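# Plug every open hole in the steel beam

## Task

Find each hole on the top face of the long steel beam that has no plastic plug. Pick spare plugs out of the tray at the +y end of the table and press one into every empty hole, until each plug's head lies flush against the beam all the way round.

## Robot and tools

Robot: two arms on one floor track that runs along y at x = 0. left_arm rides carriage left_rail, which is always the +y one. right_arm rides right_rail. These names do not match image sides. Each arm base sits at x = 0, y = its carriage's position_m, z = 0.03 m, and faces +x. Every arm has a parallel gripper. Its fingers point along the gripper's own +z and close along its y. The reported point lies between the pads when they are shut, and the fingertips reach about 33 mm past it.

Scene frame: fixed to the table. The table top is z = 0 and the table starts at x = 0.31 m. +x points where the arms face, +y to their left, +z up. Positions are in metres, orientations are quaternions (w,x,y,z), and velocities are in m/s and rad/s.

execute_actions(actions, cameras): runs the actions in turn. Each action can hold "rows", "steps", "until", and rail commands.
- rows: a single table of 1 to 15 rows shared by both arms. Each row is applied for one control step of 1/30 s.
- Each row has 18 numbers in [-1, 1]. The first 9 are left_arm dx, dy, dz, rx, ry, rz, then left gripper position, force_limit, speed. The last 9 are the same fields for right_arm.
- dx to rz are offsets, not poses. Each is measured from that arm's Hand target as it stood when the action began, along that Hand target's own axes.
- Every row counts from that same start, not from the previous row. A repeated offset in a later action moves the arm further.
- Scale: 1.0 = 0.6 m or 180 degrees. rx, ry, rz together form one rotation vector.
- Six zeros hold an arm at (or bring it back to) its Hand target.
- Gripper position is absolute: +1 is 140 mm open, about -0.8 brings the pads together, and -1 closes until blocked.
- force_limit runs from -1 (about 14 N) to +1 (about 58 N). speed runs from -1 (about 30 mm/s) to +1 (about 250 mm/s).
- To leave a gripper alone, repeat its last three numbers; a 0 is a real command.
- Ramp offsets up gradually, for example +0.01 per row. A sudden jump can shake a held part loose.
- steps: 1 to 450, default 15. After the last row, the arm keeps heading for that row's target.
- Rail commands: {"left_rail": {...}} or {"right_rail": {...}}.
  - position_m is an absolute track place: left -1.1 to 2 m, right -2 to 1.1 m.
  - speed_m_s is 0.01 to 1. acceleration_factor is 0.1 to 1.
  - {"stop": true} brakes the carriage.
  - Keep the carriages 0.98 m or more apart.
  - To drive, send position_m, then an action such as {"steps": n, "until": {"left_rail": {"position_status": ["!=", "moving"]}}}.
  - Let the carriage arrive before you aim its gripper at a scene point. A moving carriage carries its arm's targets with it.
- until: conditions on rail fields, ending the action early. Comparisons are "=", "!=", "<", "<=", ">", ">=". You can also use {"all": {"status": "ended"}} or {"any": {"status": "ended"}}.
- An empty actions list just returns the state.
- Any bad value or name makes the whole call refused.

move(target, speed, blend, stop_force, zero, blocking, cameras): drives the grippers along straight paths.
- target is one 18-number row, laid out as above, or a list of up to 15 rows. Every row is an offset from the Hand targets at the start of the move, not from the previous row.
- speed: m/s, 0.002 to 2, default 0.25.
- blend: corner rounding in m; 0 makes the paths stop at each target.
- stop_force: 10 to 80 N. An arm's path ends when it feels that much push against its travel.
  - Use it only with slow speeds and after its carriage stands still.
  - Leave it out when backing away from something you pressed.
- zero: true (the default) re-zeroes the force estimate before the move.
- blocking=false returns early. You must then call wait or stop before sending more rows or moves.
- The result adds a "move:" line with an ending word and limits: done, off_target, held, fault, moving. limits=paced means the command was clipped; limits=held means a check withheld steps.

Other tools:
- wait(seconds 0 to 10) lets the scene run.
- stop() brakes a running move.
- zoom_image(camera, region [x0,y0,x1,y1] in pixels, at most 504 wide and 504 high) enlarges the latest image.
- finished_scene(scene 1 or 2) ends the scene for good.

Cameras: cam_high, cam_low, cam_bench_left, cam_bench_right, cam_left_wrist, cam_right_wrist, each 672x504.

Result lines:
- Hand target: the pose your next offsets count from.
- Joint positions and Joint velocities: per arm, rail (m) then waist, shoulder, elbow, forearm roll, wrist pitch, wrist roll (rad).
- Joint torques: contact and load show up here.
- Flange force: force on the gripper along its own axes; it is noisy and includes held weight.
- object_status: 0 moving, 1 blocked while opening, 2 blocked while closing (a grip), 3 reached position or pads met.
- position_measured: in counts; 3 is open, 230 is pads together.
- Rail position_status: moving, done, contact_stop, time_out, stopped, stopped_with_arm, stopped_for_other_arm, stopped_for_other_carriage.
- position_answer: taken or not_taken.
- MOTOR HOT warns of heating.

Motion limits: each step the commanded pose is clipped to within 70 mm and 16 degrees of the measured one. To grip harder while status is 2, raise force_limit and nudge position (for example -1 to -0.98).

Avoid:
- Net force of 144 N on an arm, or a joint torque limit. Either stops that arm for 10 s.
- Commanding targets beyond a firm contact.
- Fast contacts.
- Any touch between the two arms, their carriages, or a gripper closing on the other arm's fingers.
- Paths close to an arm's own base.
- Letting parts fall or leave the table.
- Releasing parts while they move.
- Grasping near the palm: use the outer quarter of the pads so the fingers don't fold.
- Jabbing fingertips into surfaces.
- Keeping arms stretched or under load long enough to overheat.

Each tool is called after "Emit:" as a command line: name --argument value for each argument, lists and objects as JSON in quotes; but a table of rows of numbers goes row by row, as --pt "numbers of a row", without its own name.

## Session

Emit:
execute_actions --actions '[]'

Scene clock: 0.00 s.
left_arm: end_effector_position=(+0.6500, +0.7153, +0.3520) position_measured=3 object_status=3 end_effector_quat_wxyz=(+0.000, +1.000, +0.000, +0.000) | right_arm: end_effector_position=(+0.6500, -0.6832, +0.3520) position_measured=3 object_status=3 end_effector_quat_wxyz=(+0.000, +1.000, +0.000, +0.000)
Joint positions: left_arm=[0.715 -0.053 0.164 1.605 0 1.373 1.518] | right_arm=[-0.683 -0.053 0.164 1.605 0 1.373 1.518]
Joint velocities: within noise
Joint torques (N m): no reading
Flange force (N): no reading
Hand target: left_arm +0.6500, +0.7153, +0.3520; +0.000, +1.000, +0.000, +0.000 | right_arm +0.6500, -0.6832, +0.3520; +0.000, +1.000, +0.000, +0.000
Tool commands: left_gripper/position=+1.0 left_gripper/force_limit=+1.0 left_gripper/speed=+1.0 right_gripper/position=+1.0 right_gripper/force_limit=+1.0 right_gripper/speed=+1.0
left_rail: position_m=0.715 position_status=done
right_rail: position_m=-0.683 position_status=done

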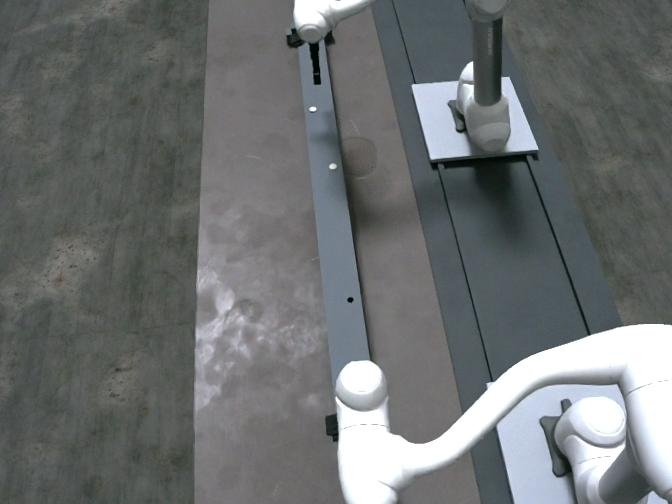

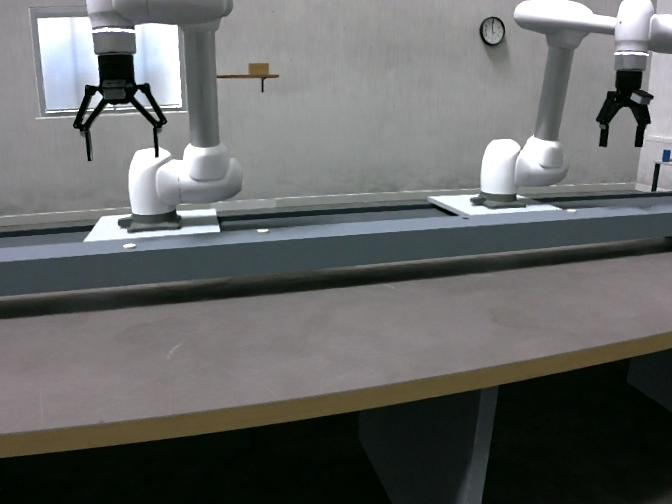

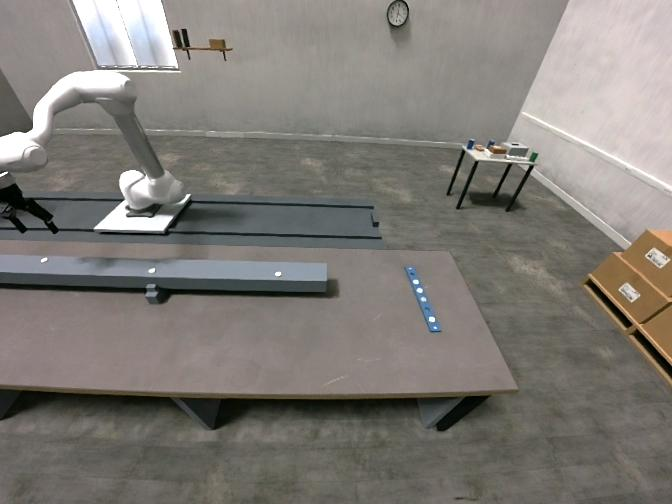

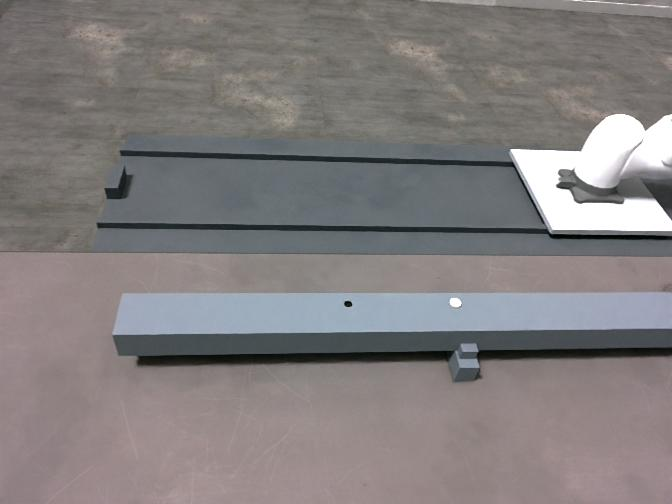

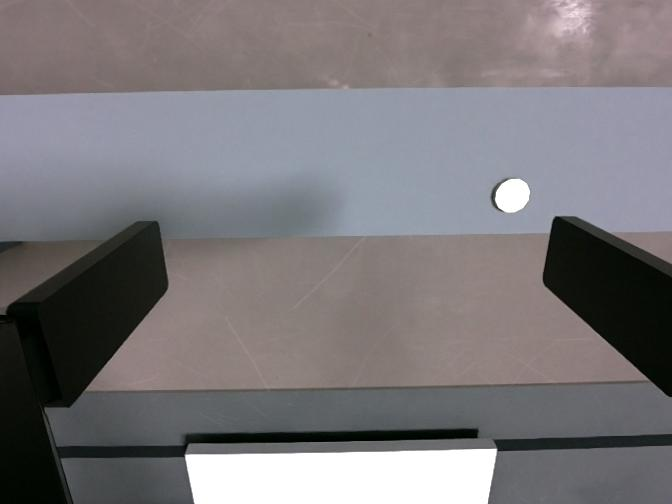

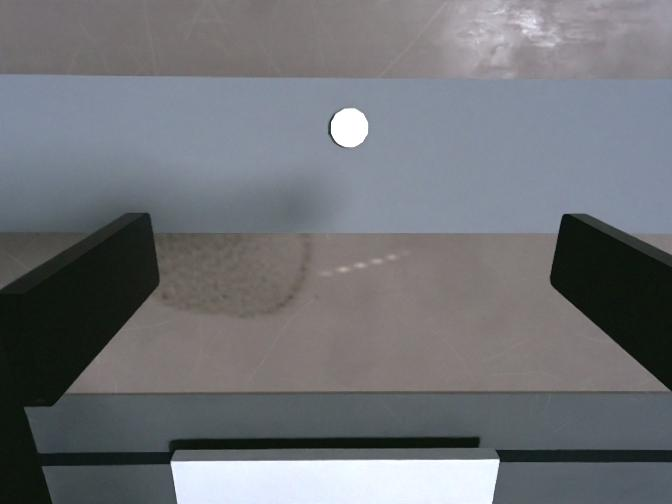

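Emit:
zoom_image --camera "cam_bench_left" --region '[380, 250, 480, 340]'

Emit:
zoom_image --camera "cam_bench_left" --region '[0, 230, 340, 310]'

Emit:
zoom_image --camera "cam_bench_right" --region '[100, 270, 672, 390]'

Emit:
zoom_image --camera "cam_high" --region '[280, 0, 400, 500]'

Emit:
zoom_image --camera "cam_left_wrist" --region '[450, 120, 600, 270]'

Scaled by 5.040 from the camera's 672x504 image, which has a finer 960x720 frame.

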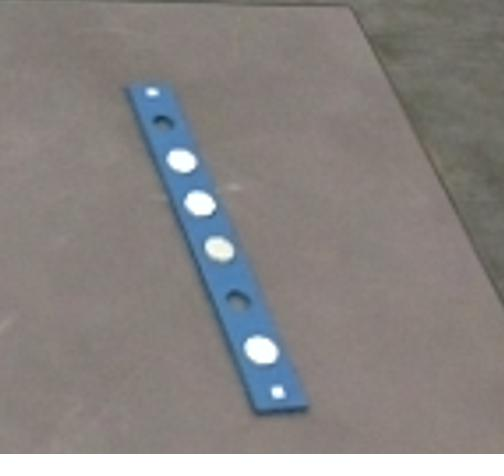

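Scaled by 1.482 from the camera's 672x504 image, which has a finer 960x720 frame.

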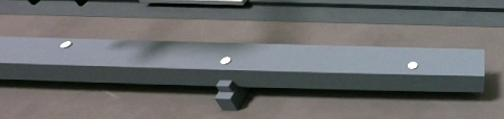

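Region (100, 270, 672, 390) is 572x120 pixels. A region can be at most 504 by 504 pixels.

Scaled by 1.008 from the camera's 672x504 image, which has a finer 960x720 frame.

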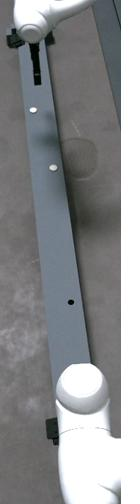

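Scaled by 3.360 from the camera's 672x504 image, which has a finer 960x720 frame.

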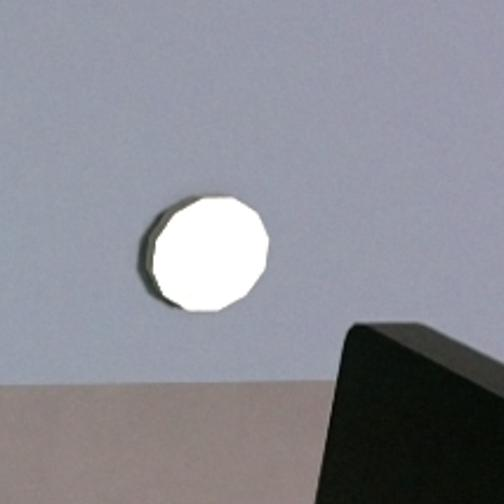

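Emit:
execute_actions --actions '[{"left_rail":{"position_m":2.0},"right_rail":{"position_m":-2.0},"steps":300,"until":{"all":{"status":"ended"}}}]'

Emit:
move --target '[0,-0.72,0,0,0,0,1,-1,0,0,0,0,0,0,0,1,-1,0]' --speed 0.3

Scene clock: 54.37 s.
left_arm: end_effector_position=(+0.6500, +1.9999, +0.3520) position_measured=3 object_status=3 end_effector_quat_wxyz=(+0.000, +1.000, +0.000, +0.000) | right_arm: end_effector_position=(+0.6500, -1.9998, +0.3520) position_measured=3 object_status=3 end_effector_quat_wxyz=(+0.000, +1.000, +0.000, +0.000)
Joint positions: left_arm=[2 -0.053 0.164 1.605 0 1.373 1.518] | right_arm=[-2 -0.053 0.164 1.605 0 1.373 1.518]
Joint torques (N m): left_arm=[-1.41 -55.17 -41.91 4.1 0.38 0.06] | right_arm=[-0.17 -59.89 -40.55 4.12 -0.2 0.16]
Flange force (N): left_arm=[-5.6 -2.0 0.1] | right_arm=[4.4 -0.1 -0.5]
Hand target: left_arm +0.6500, +1.9999, +0.3520; +0.000, +1.000, +0.000, +0.000 | right_arm +0.6500, -1.9998, +0.3520; +0.000, +1.000, +0.000, +0.000
Tool commands: left_gripper/position=+1.0 left_gripper/force_limit=+1.0 left_gripper/speed=+1.0 right_gripper/position=+1.0 right_gripper/force_limit=+1.0 right_gripper/speed=+1.0
left_rail: position_m=2.000 position_status=done
right_rail: position_m=-2.000 position_status=done
camera_calibration:
cam_left_wrist: T_world_to_cam=[[-0.0125952, -0.999537, 0.0277003, 2.00016], [-0.93111, 0.0218229, 0.364086, 0.434823], [-0.364522, -0.0212063, -0.930953, 0.746791], [0, 0, 0, 1]] pos_world=[0.702282, 2.00558, 0.481509]
cam_right_wrist: T_world_to_cam=[[0.00150043, -0.999997, 0.00183301, -1.99288], [-0.931509, -0.000730965, 0.363718, 0.473911], [-0.363716, -0.00225319, -0.931507, 0.701512], [0, 0, 0, 1]] pos_world=[0.699594, -1.99095, 0.484746]

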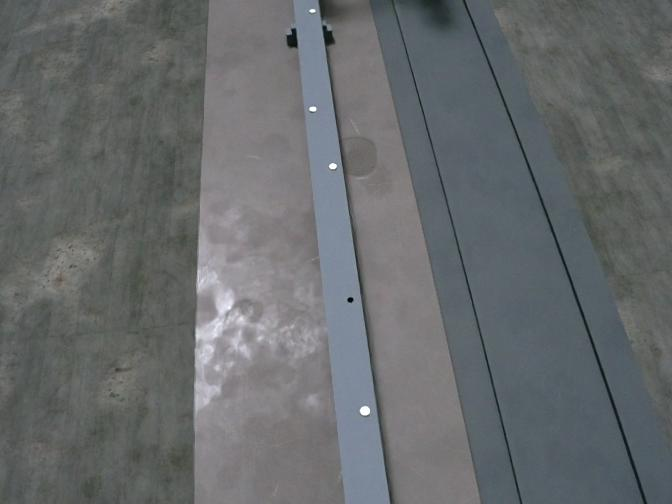

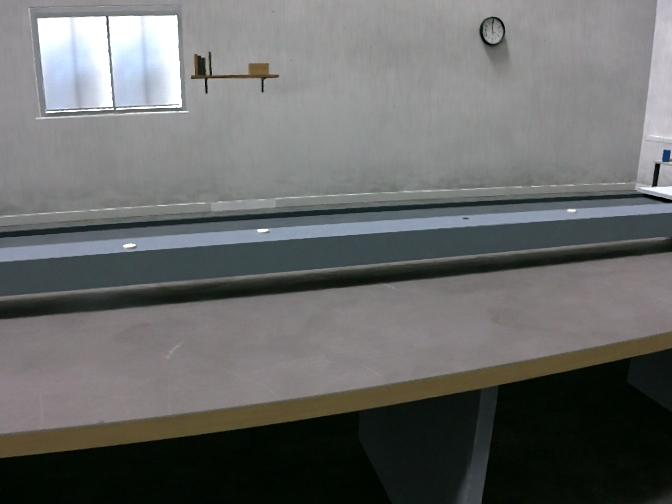

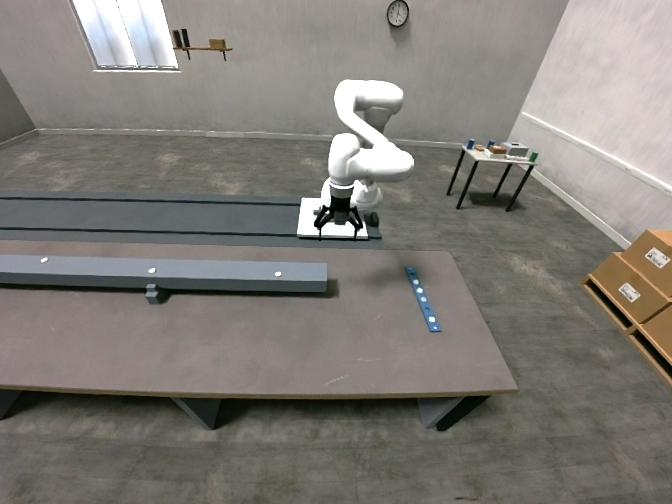

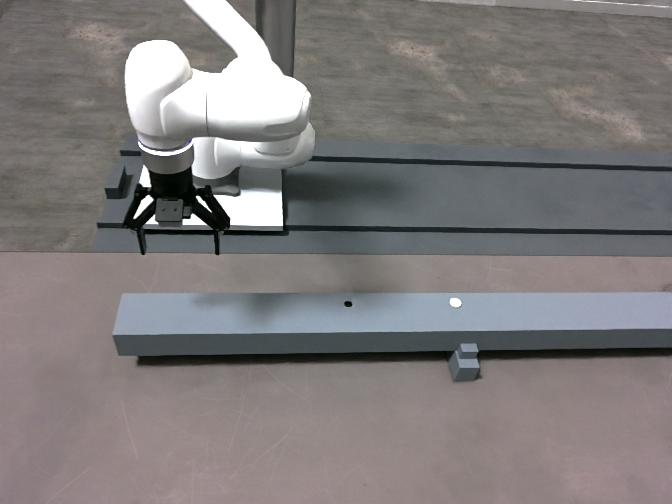

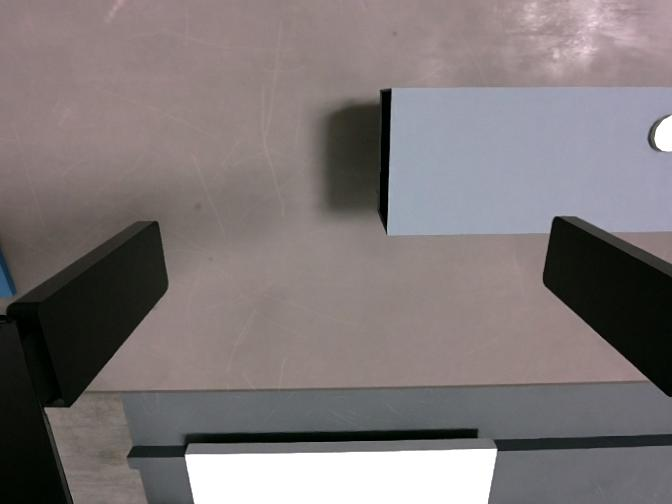

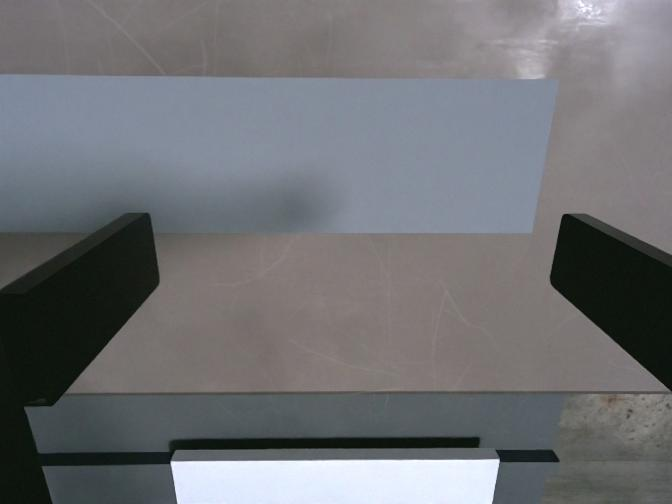

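Scene clock: 56.20 s.
left_arm: end_effector_position=(+0.6500, +2.4320, +0.3520) position_measured=3 object_status=3 end_effector_quat_wxyz=(+0.000, +1.000, +0.000, +0.000) | right_arm: end_effector_position=(+0.6500, -1.9999, +0.3520) position_measured=3 object_status=3 end_effector_quat_wxyz=(+0.000, +1.000, +0.000, +0.000)
Joint positions: left_arm=[2 0.542 0.373 1.333 0 1.436 2.113] | right_arm=[-2 -0.053 0.164 1.605 0 1.373 1.518]
Joint torques (N m): left_arm=[-1.59 -76.34 -42.38 4.05 0.46 0.02] | right_arm=[0.18 -59.27 -40.45 4.08 -0.2 0.15]
Flange force (N): left_arm=[-7.1 2.5 0.2] | right_arm=[3.7 0.8 -0.9]
Hand target: left_arm +0.6500, +2.4320, +0.3520; +0.000, +1.000, +0.000, +0.000 | right_arm +0.6500, -1.9999, +0.3520; +0.000, +1.000, +0.000, +0.000
Off the commanded pose: left_arm 0.000 m, 0 deg | right_arm 0.000 m, 0 deg.
left_rail: position_m=2.000 position_status=done
right_rail: position_m=-2.000 position_status=done
move: done
camera_calibration:
cam_left_wrist: T_world_to_cam=[[-0.0125964, -0.999537, 0.0277008, 2.43196], [-0.93111, 0.0218242, 0.364086, 0.425393], [-0.364522, -0.0212063, -0.930953, 0.755952], [0, 0, 0, 1]] pos_world=[0.702282, 2.43758, 0.481509]
cam_right_wrist: T_world_to_cam=[[0.00150043, -0.999997, 0.00183301, -1.99298], [-0.931509, -0.000730965, 0.363718, 0.473911], [-0.363716, -0.00225319, -0.931507, 0.701512], [0, 0, 0, 1]] pos_world=[0.699594, -1.99105, 0.484746]

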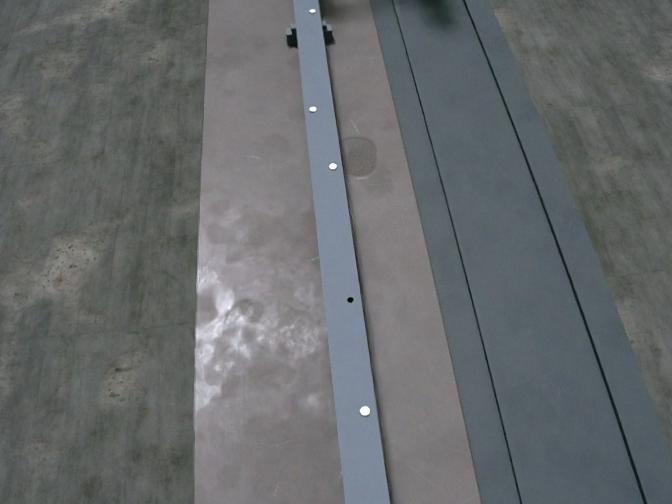

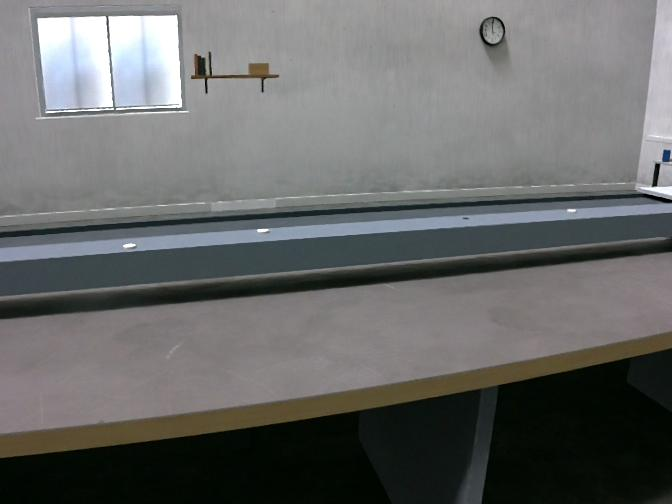

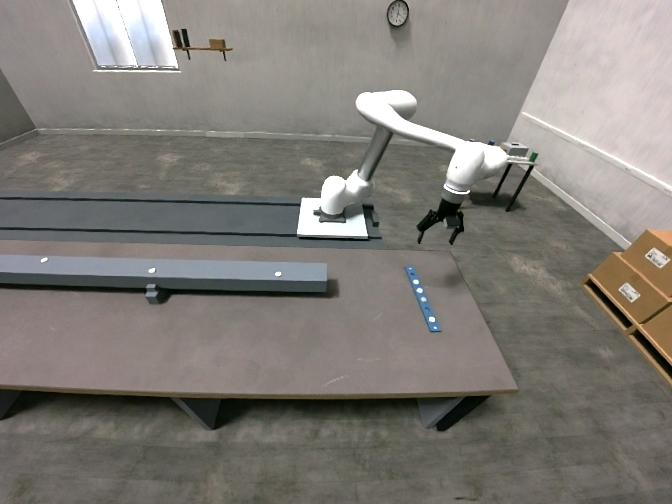

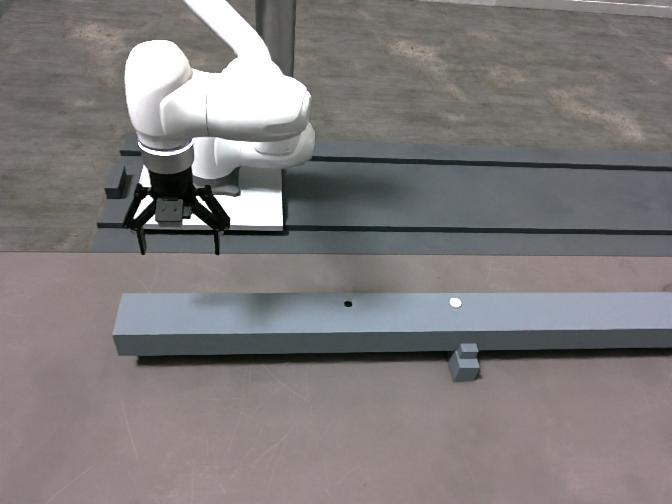

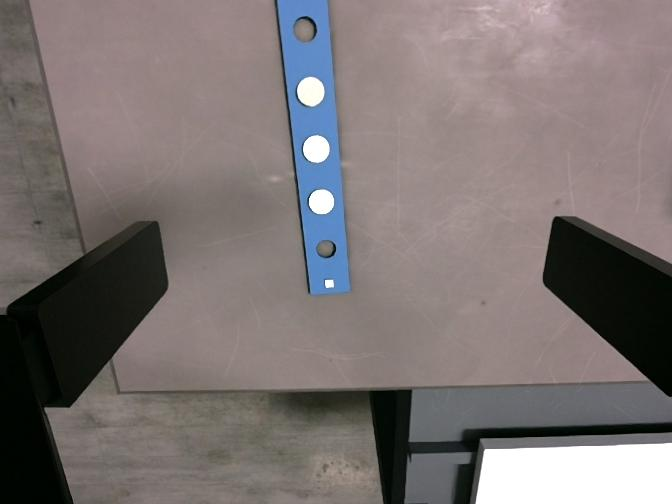

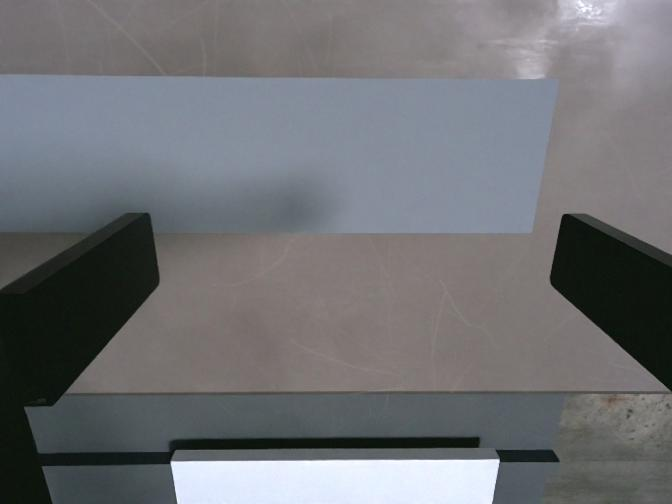

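Emit:
move --target '[-0.108,-0.025,0.387,0,0,0,-0.13,-1,0,0,0,0,0,0,0,1,-1,0]' --cameras '["cam_left_wrist","cam_bench_left"]'

Emit:
zoom_image --camera "cam_bench_left" --region '[380, 240, 480, 340]'

Scene clock: 70.90 s.
left_arm: end_effector_position=(+0.5852, +2.4470, +0.1199) position_measured=145 object_status=3 end_effector_quat_wxyz=(+0.000, +1.000, +0.000, +0.000) | right_arm: end_effector_position=(+0.6500, -1.9999, +0.3520) position_measured=3 object_status=3 end_effector_quat_wxyz=(+0.000, +1.000, +0.000, +0.000)
Joint positions: left_arm=[2 0.605 0.432 1.691 0 1.019 2.176] | right_arm=[-2 -0.053 0.164 1.605 0 1.373 1.518]
Joint torques (N m): left_arm=[-1.51 -76.14 -36.4 3.52 0.42 -0.04] | right_arm=[0.35 -59.78 -40.34 4.15 -0.18 0.2]
Flange force (N): left_arm=[-6.1 2.2 -2.8] | right_arm=[4.6 0.9 -0.9]
Hand target: left_arm +0.5852, +2.4470, +0.1198; +0.000, +1.000, +0.000, +0.000 | right_arm +0.6500, -1.9999, +0.3520; +0.000, +1.000, +0.000, +0.000
Off the commanded pose: left_arm 0.000 m, 0 deg | right_arm 0.000 m, 0 deg.
left_rail: position_m=2.000 position_status=done
right_rail: position_m=-2.000 position_status=done
move: done
camera_calibration:
cam_left_wrist: T_world_to_cam=[[-0.0126654, -0.999541, 0.0275132, 2.45277], [-0.931108, 0.0218201, 0.36409, 0.44924], [-0.364524, -0.0210064, -0.930957, 0.516088], [0, 0, 0, 1]] pos_world=[0.637482, 2.45268, 0.249409]
Images, in order (width x height): cam_bench_left 672x504, cam_left_wrist 672x504.

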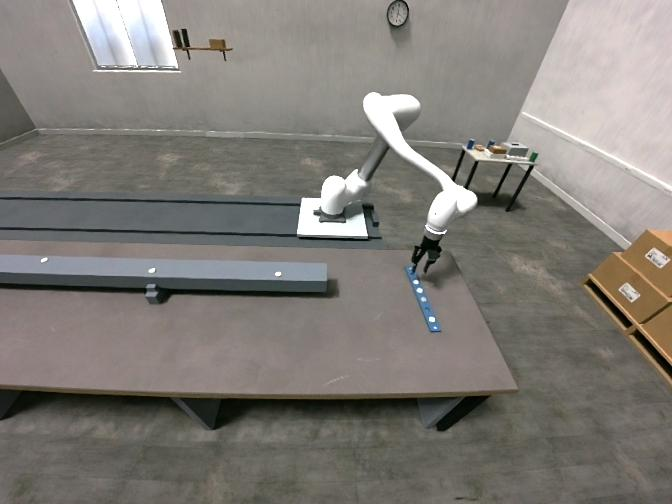

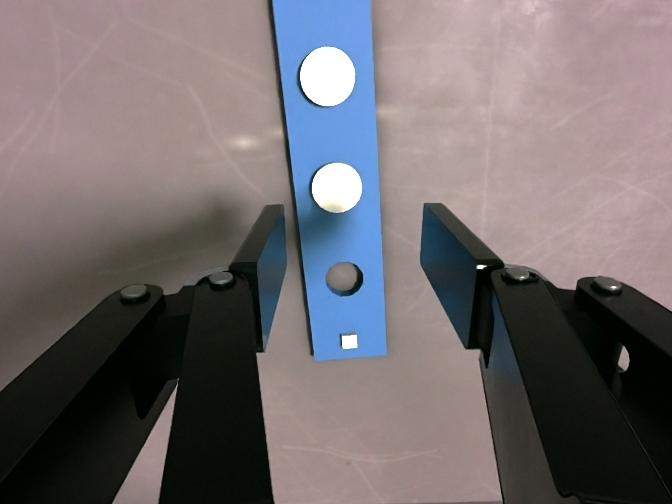

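Scaled by 5.040 from the camera's 672x504 image, which has a finer 960x720 frame.

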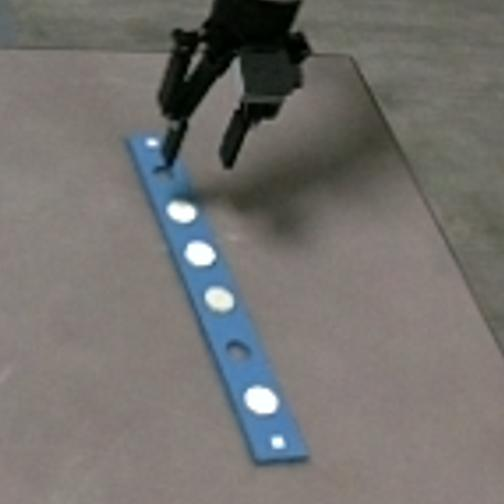

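Emit:
move --target '[0.004,-0.005,0.105,0,0,0,-0.13,-1,0,0,0,0,0,0,0,1,-1,0]' --cameras '["cam_left_wrist","cam_bench_left"]'

Emit:
zoom_image --camera "cam_bench_left" --region '[390, 240, 450, 300]'

Scene clock: 84.03 s.
left_arm: end_effector_position=(+0.5877, +2.4500, +0.0569) position_measured=145 object_status=3 end_effector_quat_wxyz=(+0.000, +1.000, +0.000, +0.000) | right_arm: end_effector_position=(+0.6500, -1.9999, +0.3520) position_measured=3 object_status=3 end_effector_quat_wxyz=(+0.000, +1.000, +0.000, +0.000)
Joint positions: left_arm=[2 0.607 0.495 1.726 0 0.92 2.178] | right_arm=[-2 -0.053 0.164 1.605 0 1.373 1.518]
Joint torques (N m): left_arm=[-1.27 -78.53 -34.03 3.29 0.42 0] | right_arm=[0.33 -59.63 -40.48 4.11 -0.21 0.13]
Flange force (N): left_arm=[-6.7 3.2 -4.2] | right_arm=[4.1 0.6 -0.7]
Hand target: left_arm +0.5876, +2.4500, +0.0568; +0.000, +1.000, +0.000, +0.000 | right_arm +0.6500, -1.9999, +0.3520; +0.000, +1.000, +0.000, +0.000
Off the commanded pose: left_arm 0.000 m, 0 deg | right_arm 0.000 m, 0 deg.
left_rail: position_m=2.000 position_status=done
right_rail: position_m=-2.000 position_status=done
move: done
camera_calibration:
cam_left_wrist: T_world_to_cam=[[-0.0125981, -0.999537, 0.0276996, 2.45744], [-0.931144, 0.0218234, 0.363999, 0.474378], [-0.364435, -0.0212066, -0.930987, 0.458817], [0, 0, 0, 1]] pos_world=[0.639883, 2.45568, 0.186409]
Images, in order (width x height): cam_bench_left 672x504, cam_left_wrist 672x504.

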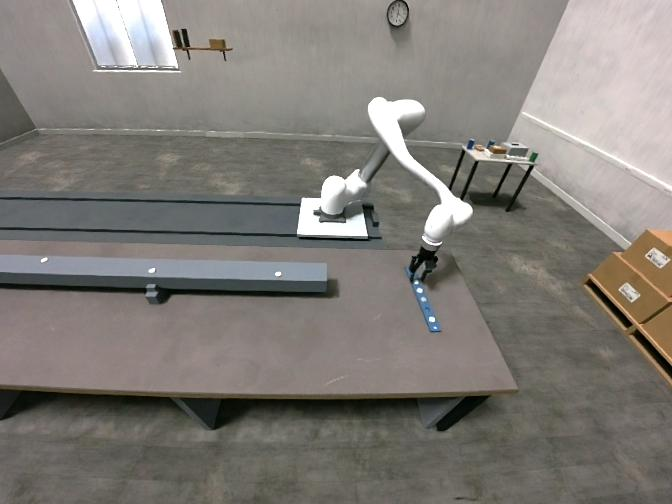

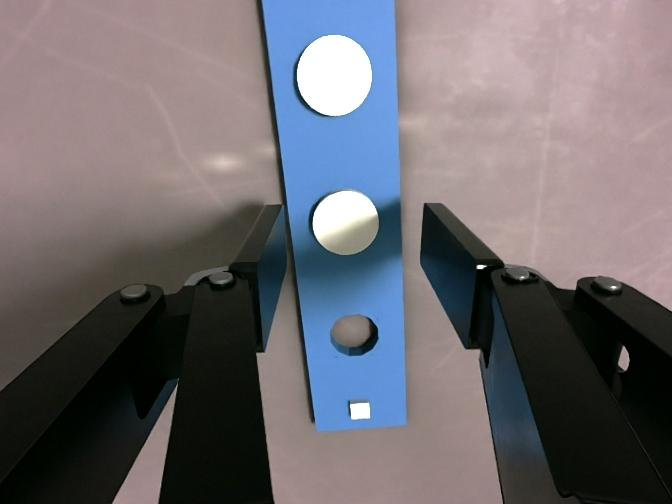

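Scaled by 8.400 from the camera's 672x504 image, which has a finer 960x720 frame.

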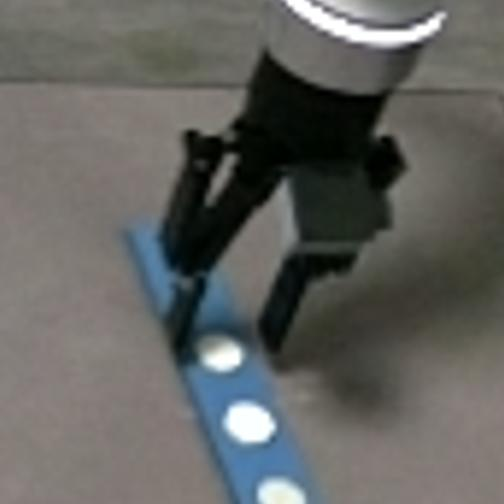

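Emit:
move --target '[0.002,-0.006,0.016,0,0,0,-0.3,-1,0,0,0,0,0,0,0,1,-1,0]' --speed 0.05 --cameras '["cam_left_wrist","cam_bench_left"]'

Emit:
zoom_image --camera "cam_bench_left" --region '[400, 260, 440, 300]'

Emit:
zoom_image --camera "cam_left_wrist" --region '[250, 130, 450, 380]'

Scene clock: 99.37 s.
left_arm: end_effector_position=(+0.5888, +2.4536, +0.0472) position_measured=167 object_status=3 end_effector_quat_wxyz=(+0.000, +1.000, +0.000, +0.000) | right_arm: end_effector_position=(+0.6500, -1.9999, +0.3520) position_measured=3 object_status=3 end_effector_quat_wxyz=(+0.000, +1.000, +0.000, +0.000)
Joint positions: left_arm=[2 0.61 0.509 1.725 0 0.907 2.181] | right_arm=[-2 -0.053 0.164 1.605 0 1.373 1.518]
Joint torques (N m): left_arm=[-1.86 -80.23 -33.81 3.24 0.39 -0.04] | right_arm=[0.17 -59.83 -40.43 4.12 -0.2 0.12]
Flange force (N): left_arm=[-6.5 2.0 -3.6] | right_arm=[4.7 0.5 -0.5]
Hand target: left_arm +0.5888, +2.4536, +0.0472; +0.000, +1.000, +0.000, +0.000 | right_arm +0.6500, -1.9999, +0.3520; +0.000, +1.000, +0.000, +0.000
Off the commanded pose: left_arm 0.000 m, 0 deg | right_arm 0.000 m, 0 deg.
left_rail: position_m=2.000 position_status=done
right_rail: position_m=-2.000 position_status=done
move: done
camera_calibration:
cam_left_wrist: T_world_to_cam=[[-0.0125952, -0.999537, 0.0277003, 2.46132], [-0.93111, 0.0218229, 0.364086, 0.478912], [-0.364522, -0.0212063, -0.930953, 0.450349], [0, 0, 0, 1]] pos_world=[0.641082, 2.45928, 0.176709]
Images, in order (width x height): cam_bench_left 672x504, cam_left_wrist 672x504.

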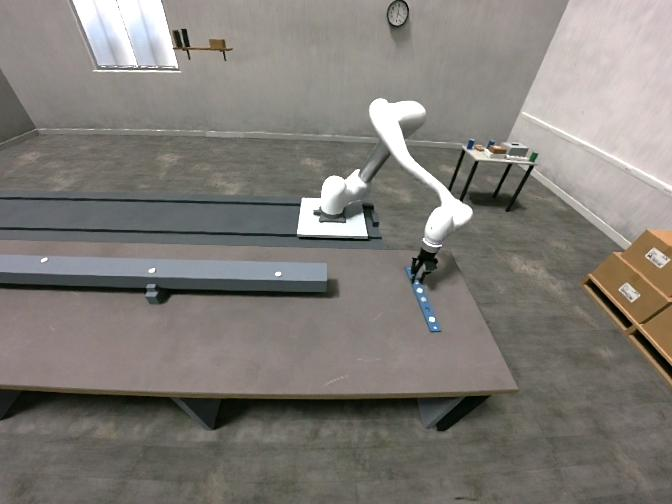

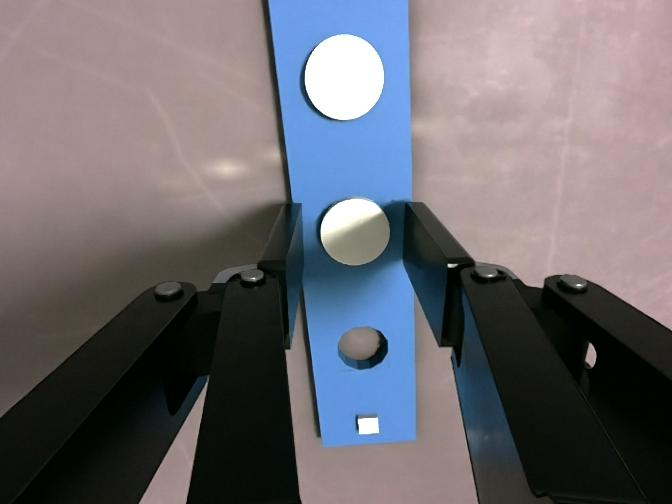

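Scaled by 12.600 from the camera's 672x504 image, which has a finer 960x720 frame.

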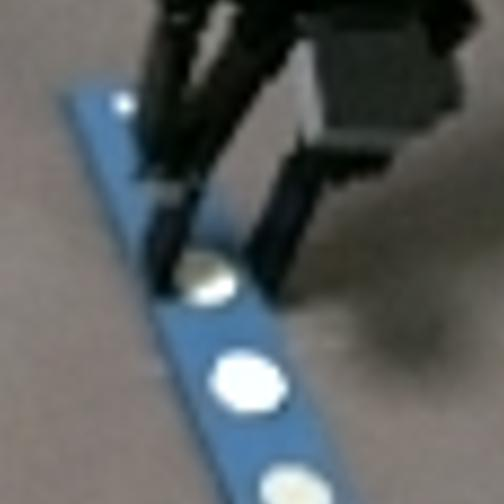

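Scaled by 2.016 from the camera's 672x504 image, which has a finer 960x720 frame.

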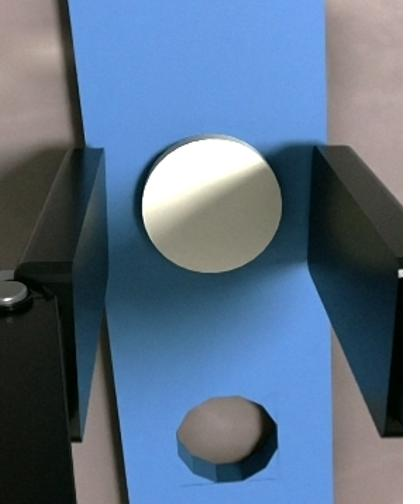

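Emit:
move --target '[0.005,0,0.006,0,0,0,-0.3,-1,0,0,0,0,0,0,0,1,-1,0]' --speed 0.02 --stop_force 10 --cameras '[]'

Emit:
move --target '[0,0,0,0,0,0,-1,-0.5,-1,0,0,0,0,0,0,1,-1,0]' --cameras '["cam_left_wrist"]'

Scene clock: 116.03 s.
left_arm: end_effector_position=(+0.5918, +2.4536, +0.0436) position_measured=167 object_status=3 end_effector_quat_wxyz=(+0.000, +1.000, +0.000, +0.000) | right_arm: end_effector_position=(+0.6500, -1.9999, +0.3520) position_measured=3 object_status=3 end_effector_quat_wxyz=(+0.000, +1.000, +0.000, +0.000)
Joint positions: left_arm=[2 0.608 0.516 1.722 0 0.904 2.178] | right_arm=[-2 -0.053 0.164 1.605 0 1.373 1.518]
Joint torques (N m): left_arm=[-1.69 -80.47 -33.57 3.26 0.38 -0.02] | right_arm=[0.06 -59.69 -40.56 4.11 -0.22 0.15]
Flange force (N): left_arm=[-6.3 2.1 -3.7] | right_arm=[4.4 0.4 -0.3]
Hand target: left_arm +0.5918, +2.4536, +0.0436; +0.000, +1.000, +0.000, +0.000 | right_arm +0.6500, -1.9999, +0.3520; +0.000, +1.000, +0.000, +0.000
Off the commanded pose: left_arm 0.000 m, 0 deg | right_arm 0.000 m, 0 deg.
left_rail: position_m=2.000 position_status=done
right_rail: position_m=-2.000 position_status=done
move: done
No camera images: "cameras" was empty.

Scene clock: 116.83 s.
left_arm: end_effector_position=(+0.5918, +2.4536, +0.0436) position_measured=190 object_status=0 end_effector_quat_wxyz=(+0.000, +1.000, +0.000, +0.000) | right_arm: end_effector_position=(+0.6500, -1.9999, +0.3520) position_measured=3 object_status=3 end_effector_quat_wxyz=(+0.000, +1.000, +0.000, +0.000)
Joint positions: left_arm=[2 0.608 0.516 1.722 0 0.904 2.178] | right_arm=[-2 -0.053 0.164 1.605 0 1.373 1.518]
Joint torques (N m): left_arm=[-1.61 -78.14 -32.55 3.25 0.15 0.05] | right_arm=[0.05 -59.86 -40.42 4.13 -0.19 0.18]
Flange force (N): left_arm=[-6.4 2.5 -6.7] | right_arm=[5.2 0.4 -0.3]
Hand target: left_arm +0.5918, +2.4536, +0.0436; +0.000, +1.000, +0.000, +0.000 | right_arm +0.6500, -1.9999, +0.3520; +0.000, +1.000, +0.000, +0.000
Off the commanded pose: left_arm 0.000 m, 0 deg | right_arm 0.000 m, 0 deg.
left_rail: position_m=2.000 position_status=done
right_rail: position_m=-2.000 position_status=done
move: done
camera_calibration:
cam_left_wrist: T_world_to_cam=[[-0.0125952, -0.999537, 0.0277003, 2.46146], [-0.93111, 0.0218229, 0.364086, 0.483016], [-0.364522, -0.0212063, -0.930953, 0.448091], [0, 0, 0, 1]] pos_world=[0.644082, 2.45928, 0.173109]
Images, in order (width x height): cam_left_wrist 672x504.

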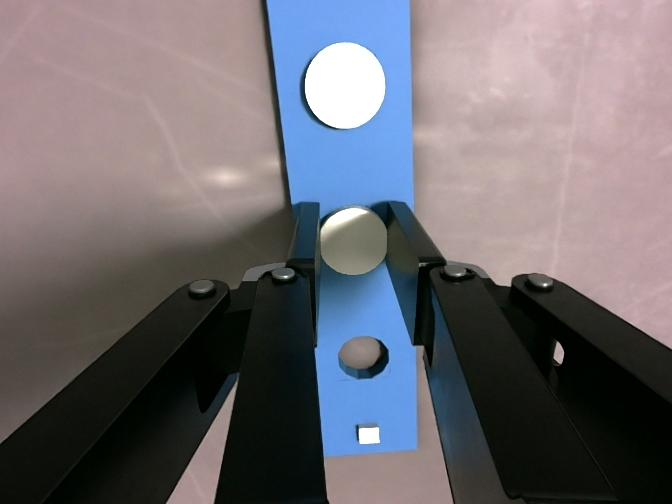

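Emit:
wait --seconds 0.7 --cameras '["cam_left_wrist"]'

Emit:
move --target '[0,0,-0.06,0,0,0,-1,-0.5,-1,0,0,0,0,0,0,1,-1,0]' --speed 0.06 --cameras '["cam_left_wrist","cam_bench_left"]'

Emit:
zoom_image --camera "cam_bench_left" --region '[395, 250, 445, 300]'

Emit:
zoom_image --camera "cam_left_wrist" --region '[250, 130, 450, 380]'

Scene clock: 125.90 s.
left_arm: end_effector_position=(+0.5918, +2.4536, +0.0436) position_measured=190 object_status=2 end_effector_quat_wxyz=(+0.000, +1.000, +0.000, +0.000) | right_arm: end_effector_position=(+0.6500, -1.9999, +0.3520) position_measured=3 object_status=3 end_effector_quat_wxyz=(+0.000, +1.000, +0.000, +0.000)
Joint positions: left_arm=[2 0.608 0.516 1.722 0 0.904 2.178] | right_arm=[-2 -0.053 0.164 1.605 0 1.373 1.518]
Joint torques (N m): left_arm=[-1.64 -78.42 -32.41 3.19 0.21 -0.05] | right_arm=[-0.23 -60.08 -40.49 4.07 -0.22 0.12]
Flange force (N): left_arm=[-6.2 2.2 -6.8] | right_arm=[4.5 0.2 -0.8]
Hand target: left_arm +0.5918, +2.4536, +0.0436; +0.000, +1.000, +0.000, +0.000 | right_arm +0.6500, -1.9999, +0.3520; +0.000, +1.000, +0.000, +0.000
Tool commands: left_gripper/position=-1.0 left_gripper/force_limit=-0.5 left_gripper/speed=-1.0 right_gripper/position=+1.0 right_gripper/force_limit=-1.0 right_gripper/speed=+0.0
Off the commanded pose: left_arm 0.000 m, 0 deg | right_arm 0.000 m, 0 deg.
left_rail: position_m=2.000 position_status=done
right_rail: position_m=-2.000 position_status=done
wait: 0.70 s; at rest from the start
camera_calibration:
cam_left_wrist: T_world_to_cam=[[-0.0125952, -0.999537, 0.0277003, 2.46146], [-0.93111, 0.0218229, 0.364086, 0.483016], [-0.364522, -0.0212063, -0.930953, 0.448091], [0, 0, 0, 1]] pos_world=[0.644082, 2.45928, 0.173109]
Images, in order (width x height): cam_left_wrist 672x504.

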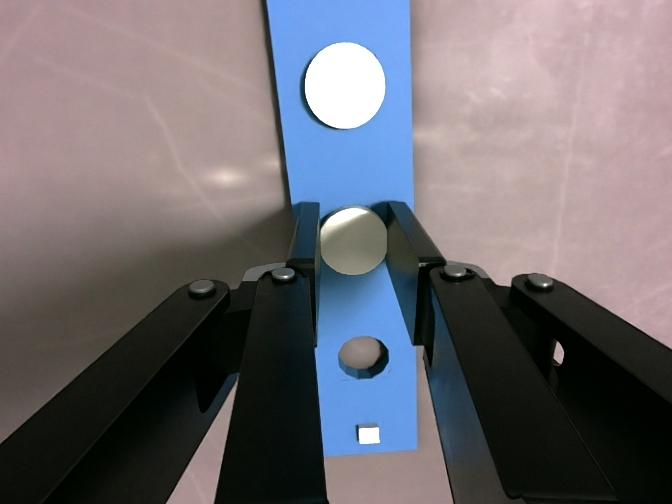

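Scene clock: 126.77 s.
left_arm: end_effector_position=(+0.5918, +2.4536, +0.0796) position_measured=190 object_status=2 end_effector_quat_wxyz=(+0.000, +1.000, +0.000, +0.000) | right_arm: end_effector_position=(+0.6500, -1.9999, +0.3520) position_measured=3 object_status=3 end_effector_quat_wxyz=(+0.000, +1.000, +0.000, +0.000)
Joint positions: left_arm=[2 0.608 0.481 1.7 0 0.961 2.178] | right_arm=[-2 -0.053 0.164 1.605 0 1.373 1.518]
Joint torques (N m): left_arm=[-1.42 -78.87 -35.29 3.37 0.34 0] | right_arm=[-0.08 -60.05 -40.4 4.09 -0.2 0.1]
Flange force (N): left_arm=[-6.5 2.8 -3.1] | right_arm=[5.0 -0.2 -0.6]
Hand target: left_arm +0.5918, +2.4536, +0.0796; +0.000, +1.000, +0.000, +0.000 | right_arm +0.6500, -1.9999, +0.3520; +0.000, +1.000, +0.000, +0.000
Off the commanded pose: left_arm 0.000 m, 0 deg | right_arm 0.000 m, 0 deg.
left_rail: position_m=2.000 position_status=done
right_rail: position_m=-2.000 position_status=done
move: done
camera_calibration:
cam_left_wrist: T_world_to_cam=[[-0.0125952, -0.999537, 0.0277003, 2.46046], [-0.93111, 0.0218229, 0.364086, 0.469909], [-0.364522, -0.0212063, -0.930953, 0.481606], [0, 0, 0, 1]] pos_world=[0.644082, 2.45928, 0.209109]
Images, in order (width x height): cam_bench_left 672x504, cam_left_wrist 672x504.

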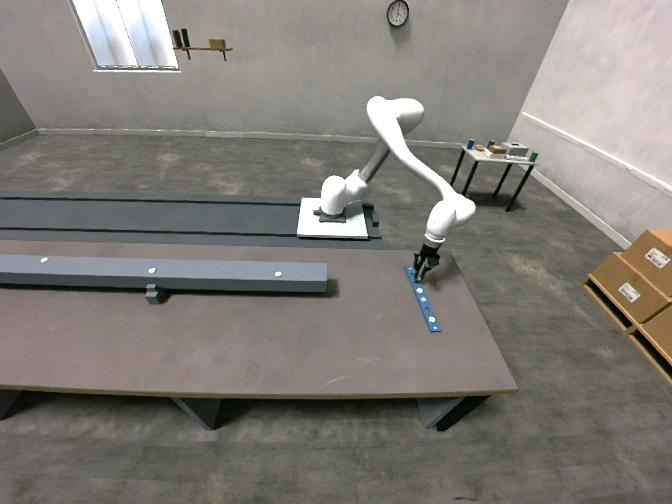

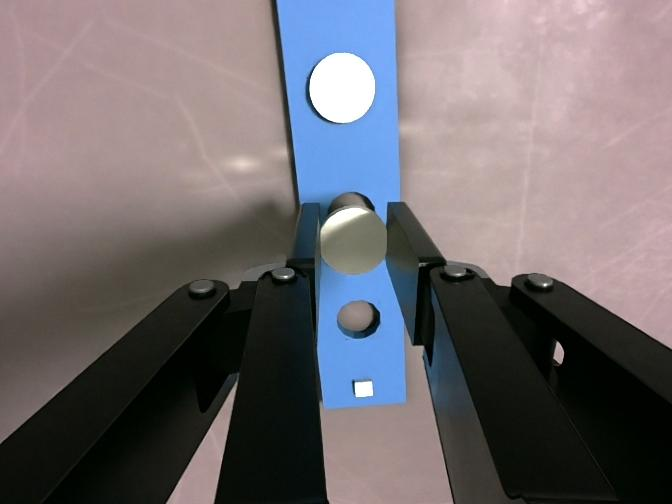

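Scaled by 10.080 from the camera's 672x504 image, which has a finer 960x720 frame.

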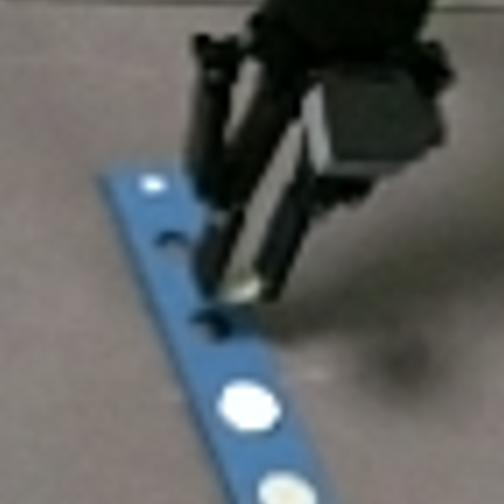

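Scaled by 2.016 from the camera's 672x504 image, which has a finer 960x720 frame.

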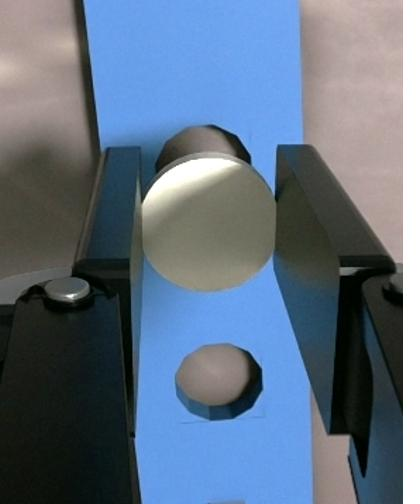

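Emit:
move --target '[0.09,0.75,-0.4,0,0,0,-1,-0.5,-1,0,0,0,0,0,0,1,-1,0]' --speed 0.25 --cameras '[]'

Emit:
execute_actions --actions '[{"left_rail":{"position_m":0.2,"acceleration_factor":0.7},"steps":300,"until":{"left_rail":{"position_status":["!=","moving"]}}}]' --cameras '["cam_left_wrist","cam_high"]'

Scene clock: 142.80 s.
left_arm: end_effector_position=(+0.6458, +2.0036, +0.3196) position_measured=190 object_status=2 end_effector_quat_wxyz=(+0.000, +1.000, +0.000, +0.000) | right_arm: end_effector_position=(+0.6500, -1.9999, +0.3520) position_measured=3 object_status=3 end_effector_quat_wxyz=(+0.000, +1.000, +0.000, +0.000)
Joint positions: left_arm=[2 -0.048 0.169 1.658 0 1.315 1.523] | right_arm=[-2 -0.053 0.164 1.605 0 1.373 1.518]
Joint torques (N m): left_arm=[-1.74 -54.83 -40.88 4.03 0.4 -0.03] | right_arm=[0.15 -60.13 -40.3 4.12 -0.22 0.16]
Flange force (N): left_arm=[-5.8 -2.8 -1.3] | right_arm=[5.2 0.2 -0.8]
Hand target: left_arm +0.6458, +2.0036, +0.3196; +0.000, +1.000, +0.000, +0.000 | right_arm +0.6500, -1.9999, +0.3520; +0.000, +1.000, +0.000, +0.000
Off the commanded pose: left_arm 0.000 m, 0 deg | right_arm 0.000 m, 0 deg.
left_rail: position_m=2.000 position_status=done
right_rail: position_m=-2.000 position_status=done
move: done
No camera images: "cameras" was empty.

Scene clock: 146.87 s.
left_arm: end_effector_position=(+0.6458, +0.2036, +0.3196) position_measured=190 object_status=2 end_effector_quat_wxyz=(+0.000, +1.000, +0.000, +0.000) | right_arm: end_effector_position=(+0.6500, -1.9999, +0.3520) position_measured=3 object_status=3 end_effector_quat_wxyz=(+0.000, +1.000, +0.000, +0.000)
Joint positions: left_arm=[0.2 -0.048 0.169 1.658 0 1.315 1.523] | right_arm=[-2 -0.053 0.164 1.605 0 1.373 1.518]
Joint torques (N m): left_arm=[-1.92 -55.75 -41.21 3.94 0.42 -0.05] | right_arm=[0.33 -59.54 -40.43 4.09 -0.19 0.14]
Flange force (N): left_arm=[-3.8 -2.8 0.3] | right_arm=[3.6 1.0 -1.2]
Hand target: left_arm +0.6458, +0.2036, +0.3196; +0.000, +1.000, +0.000, +0.000 | right_arm +0.6500, -1.9999, +0.3520; +0.000, +1.000, +0.000, +0.000
Tool commands: left_gripper/position=-1.0 left_gripper/force_limit=-0.5 left_gripper/speed=-1.0 right_gripper/position=+1.0 right_gripper/force_limit=-1.0 right_gripper/speed=+0.0
Off the commanded pose: left_arm 0.000 m, 0 deg | right_arm 0.000 m, 0 deg.
left_rail: position_m=0.200 position_status=done
right_rail: position_m=-2.000 position_status=done
camera_calibration:
cam_left_wrist: T_world_to_cam=[[-0.0125952, -0.999537, 0.0277003, 0.205536], [-0.93111, 0.0218229, 0.364086, 0.481909], [-0.364522, -0.0212063, -0.930953, 0.677004], [0, 0, 0, 1]] pos_world=[0.698082, 0.209281, 0.449109]
Images, in order (width x height): cam_high 672x504, cam_left_wrist 672x504.

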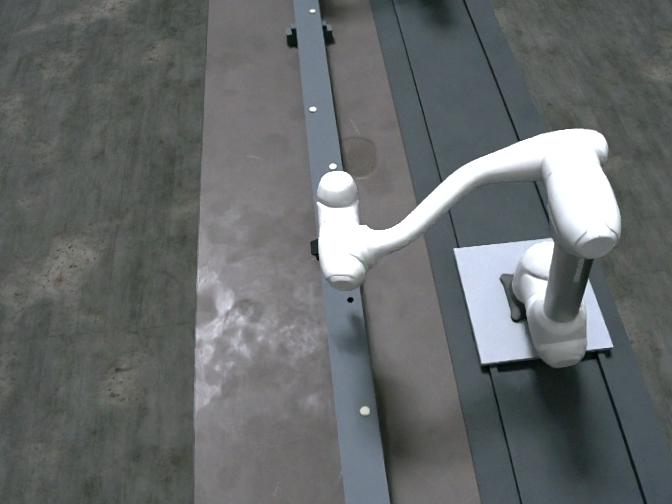

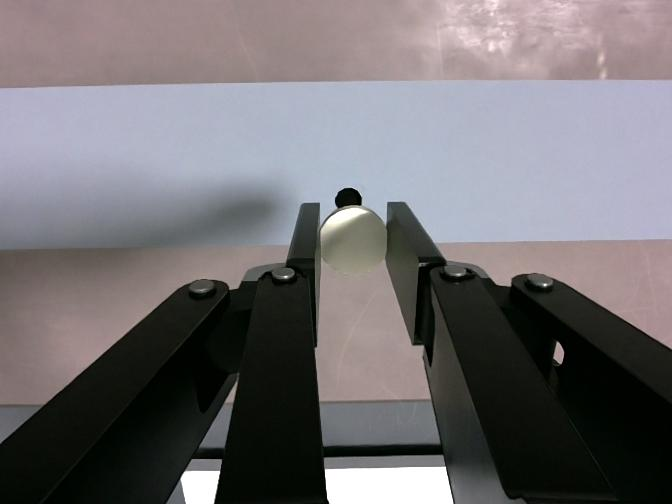

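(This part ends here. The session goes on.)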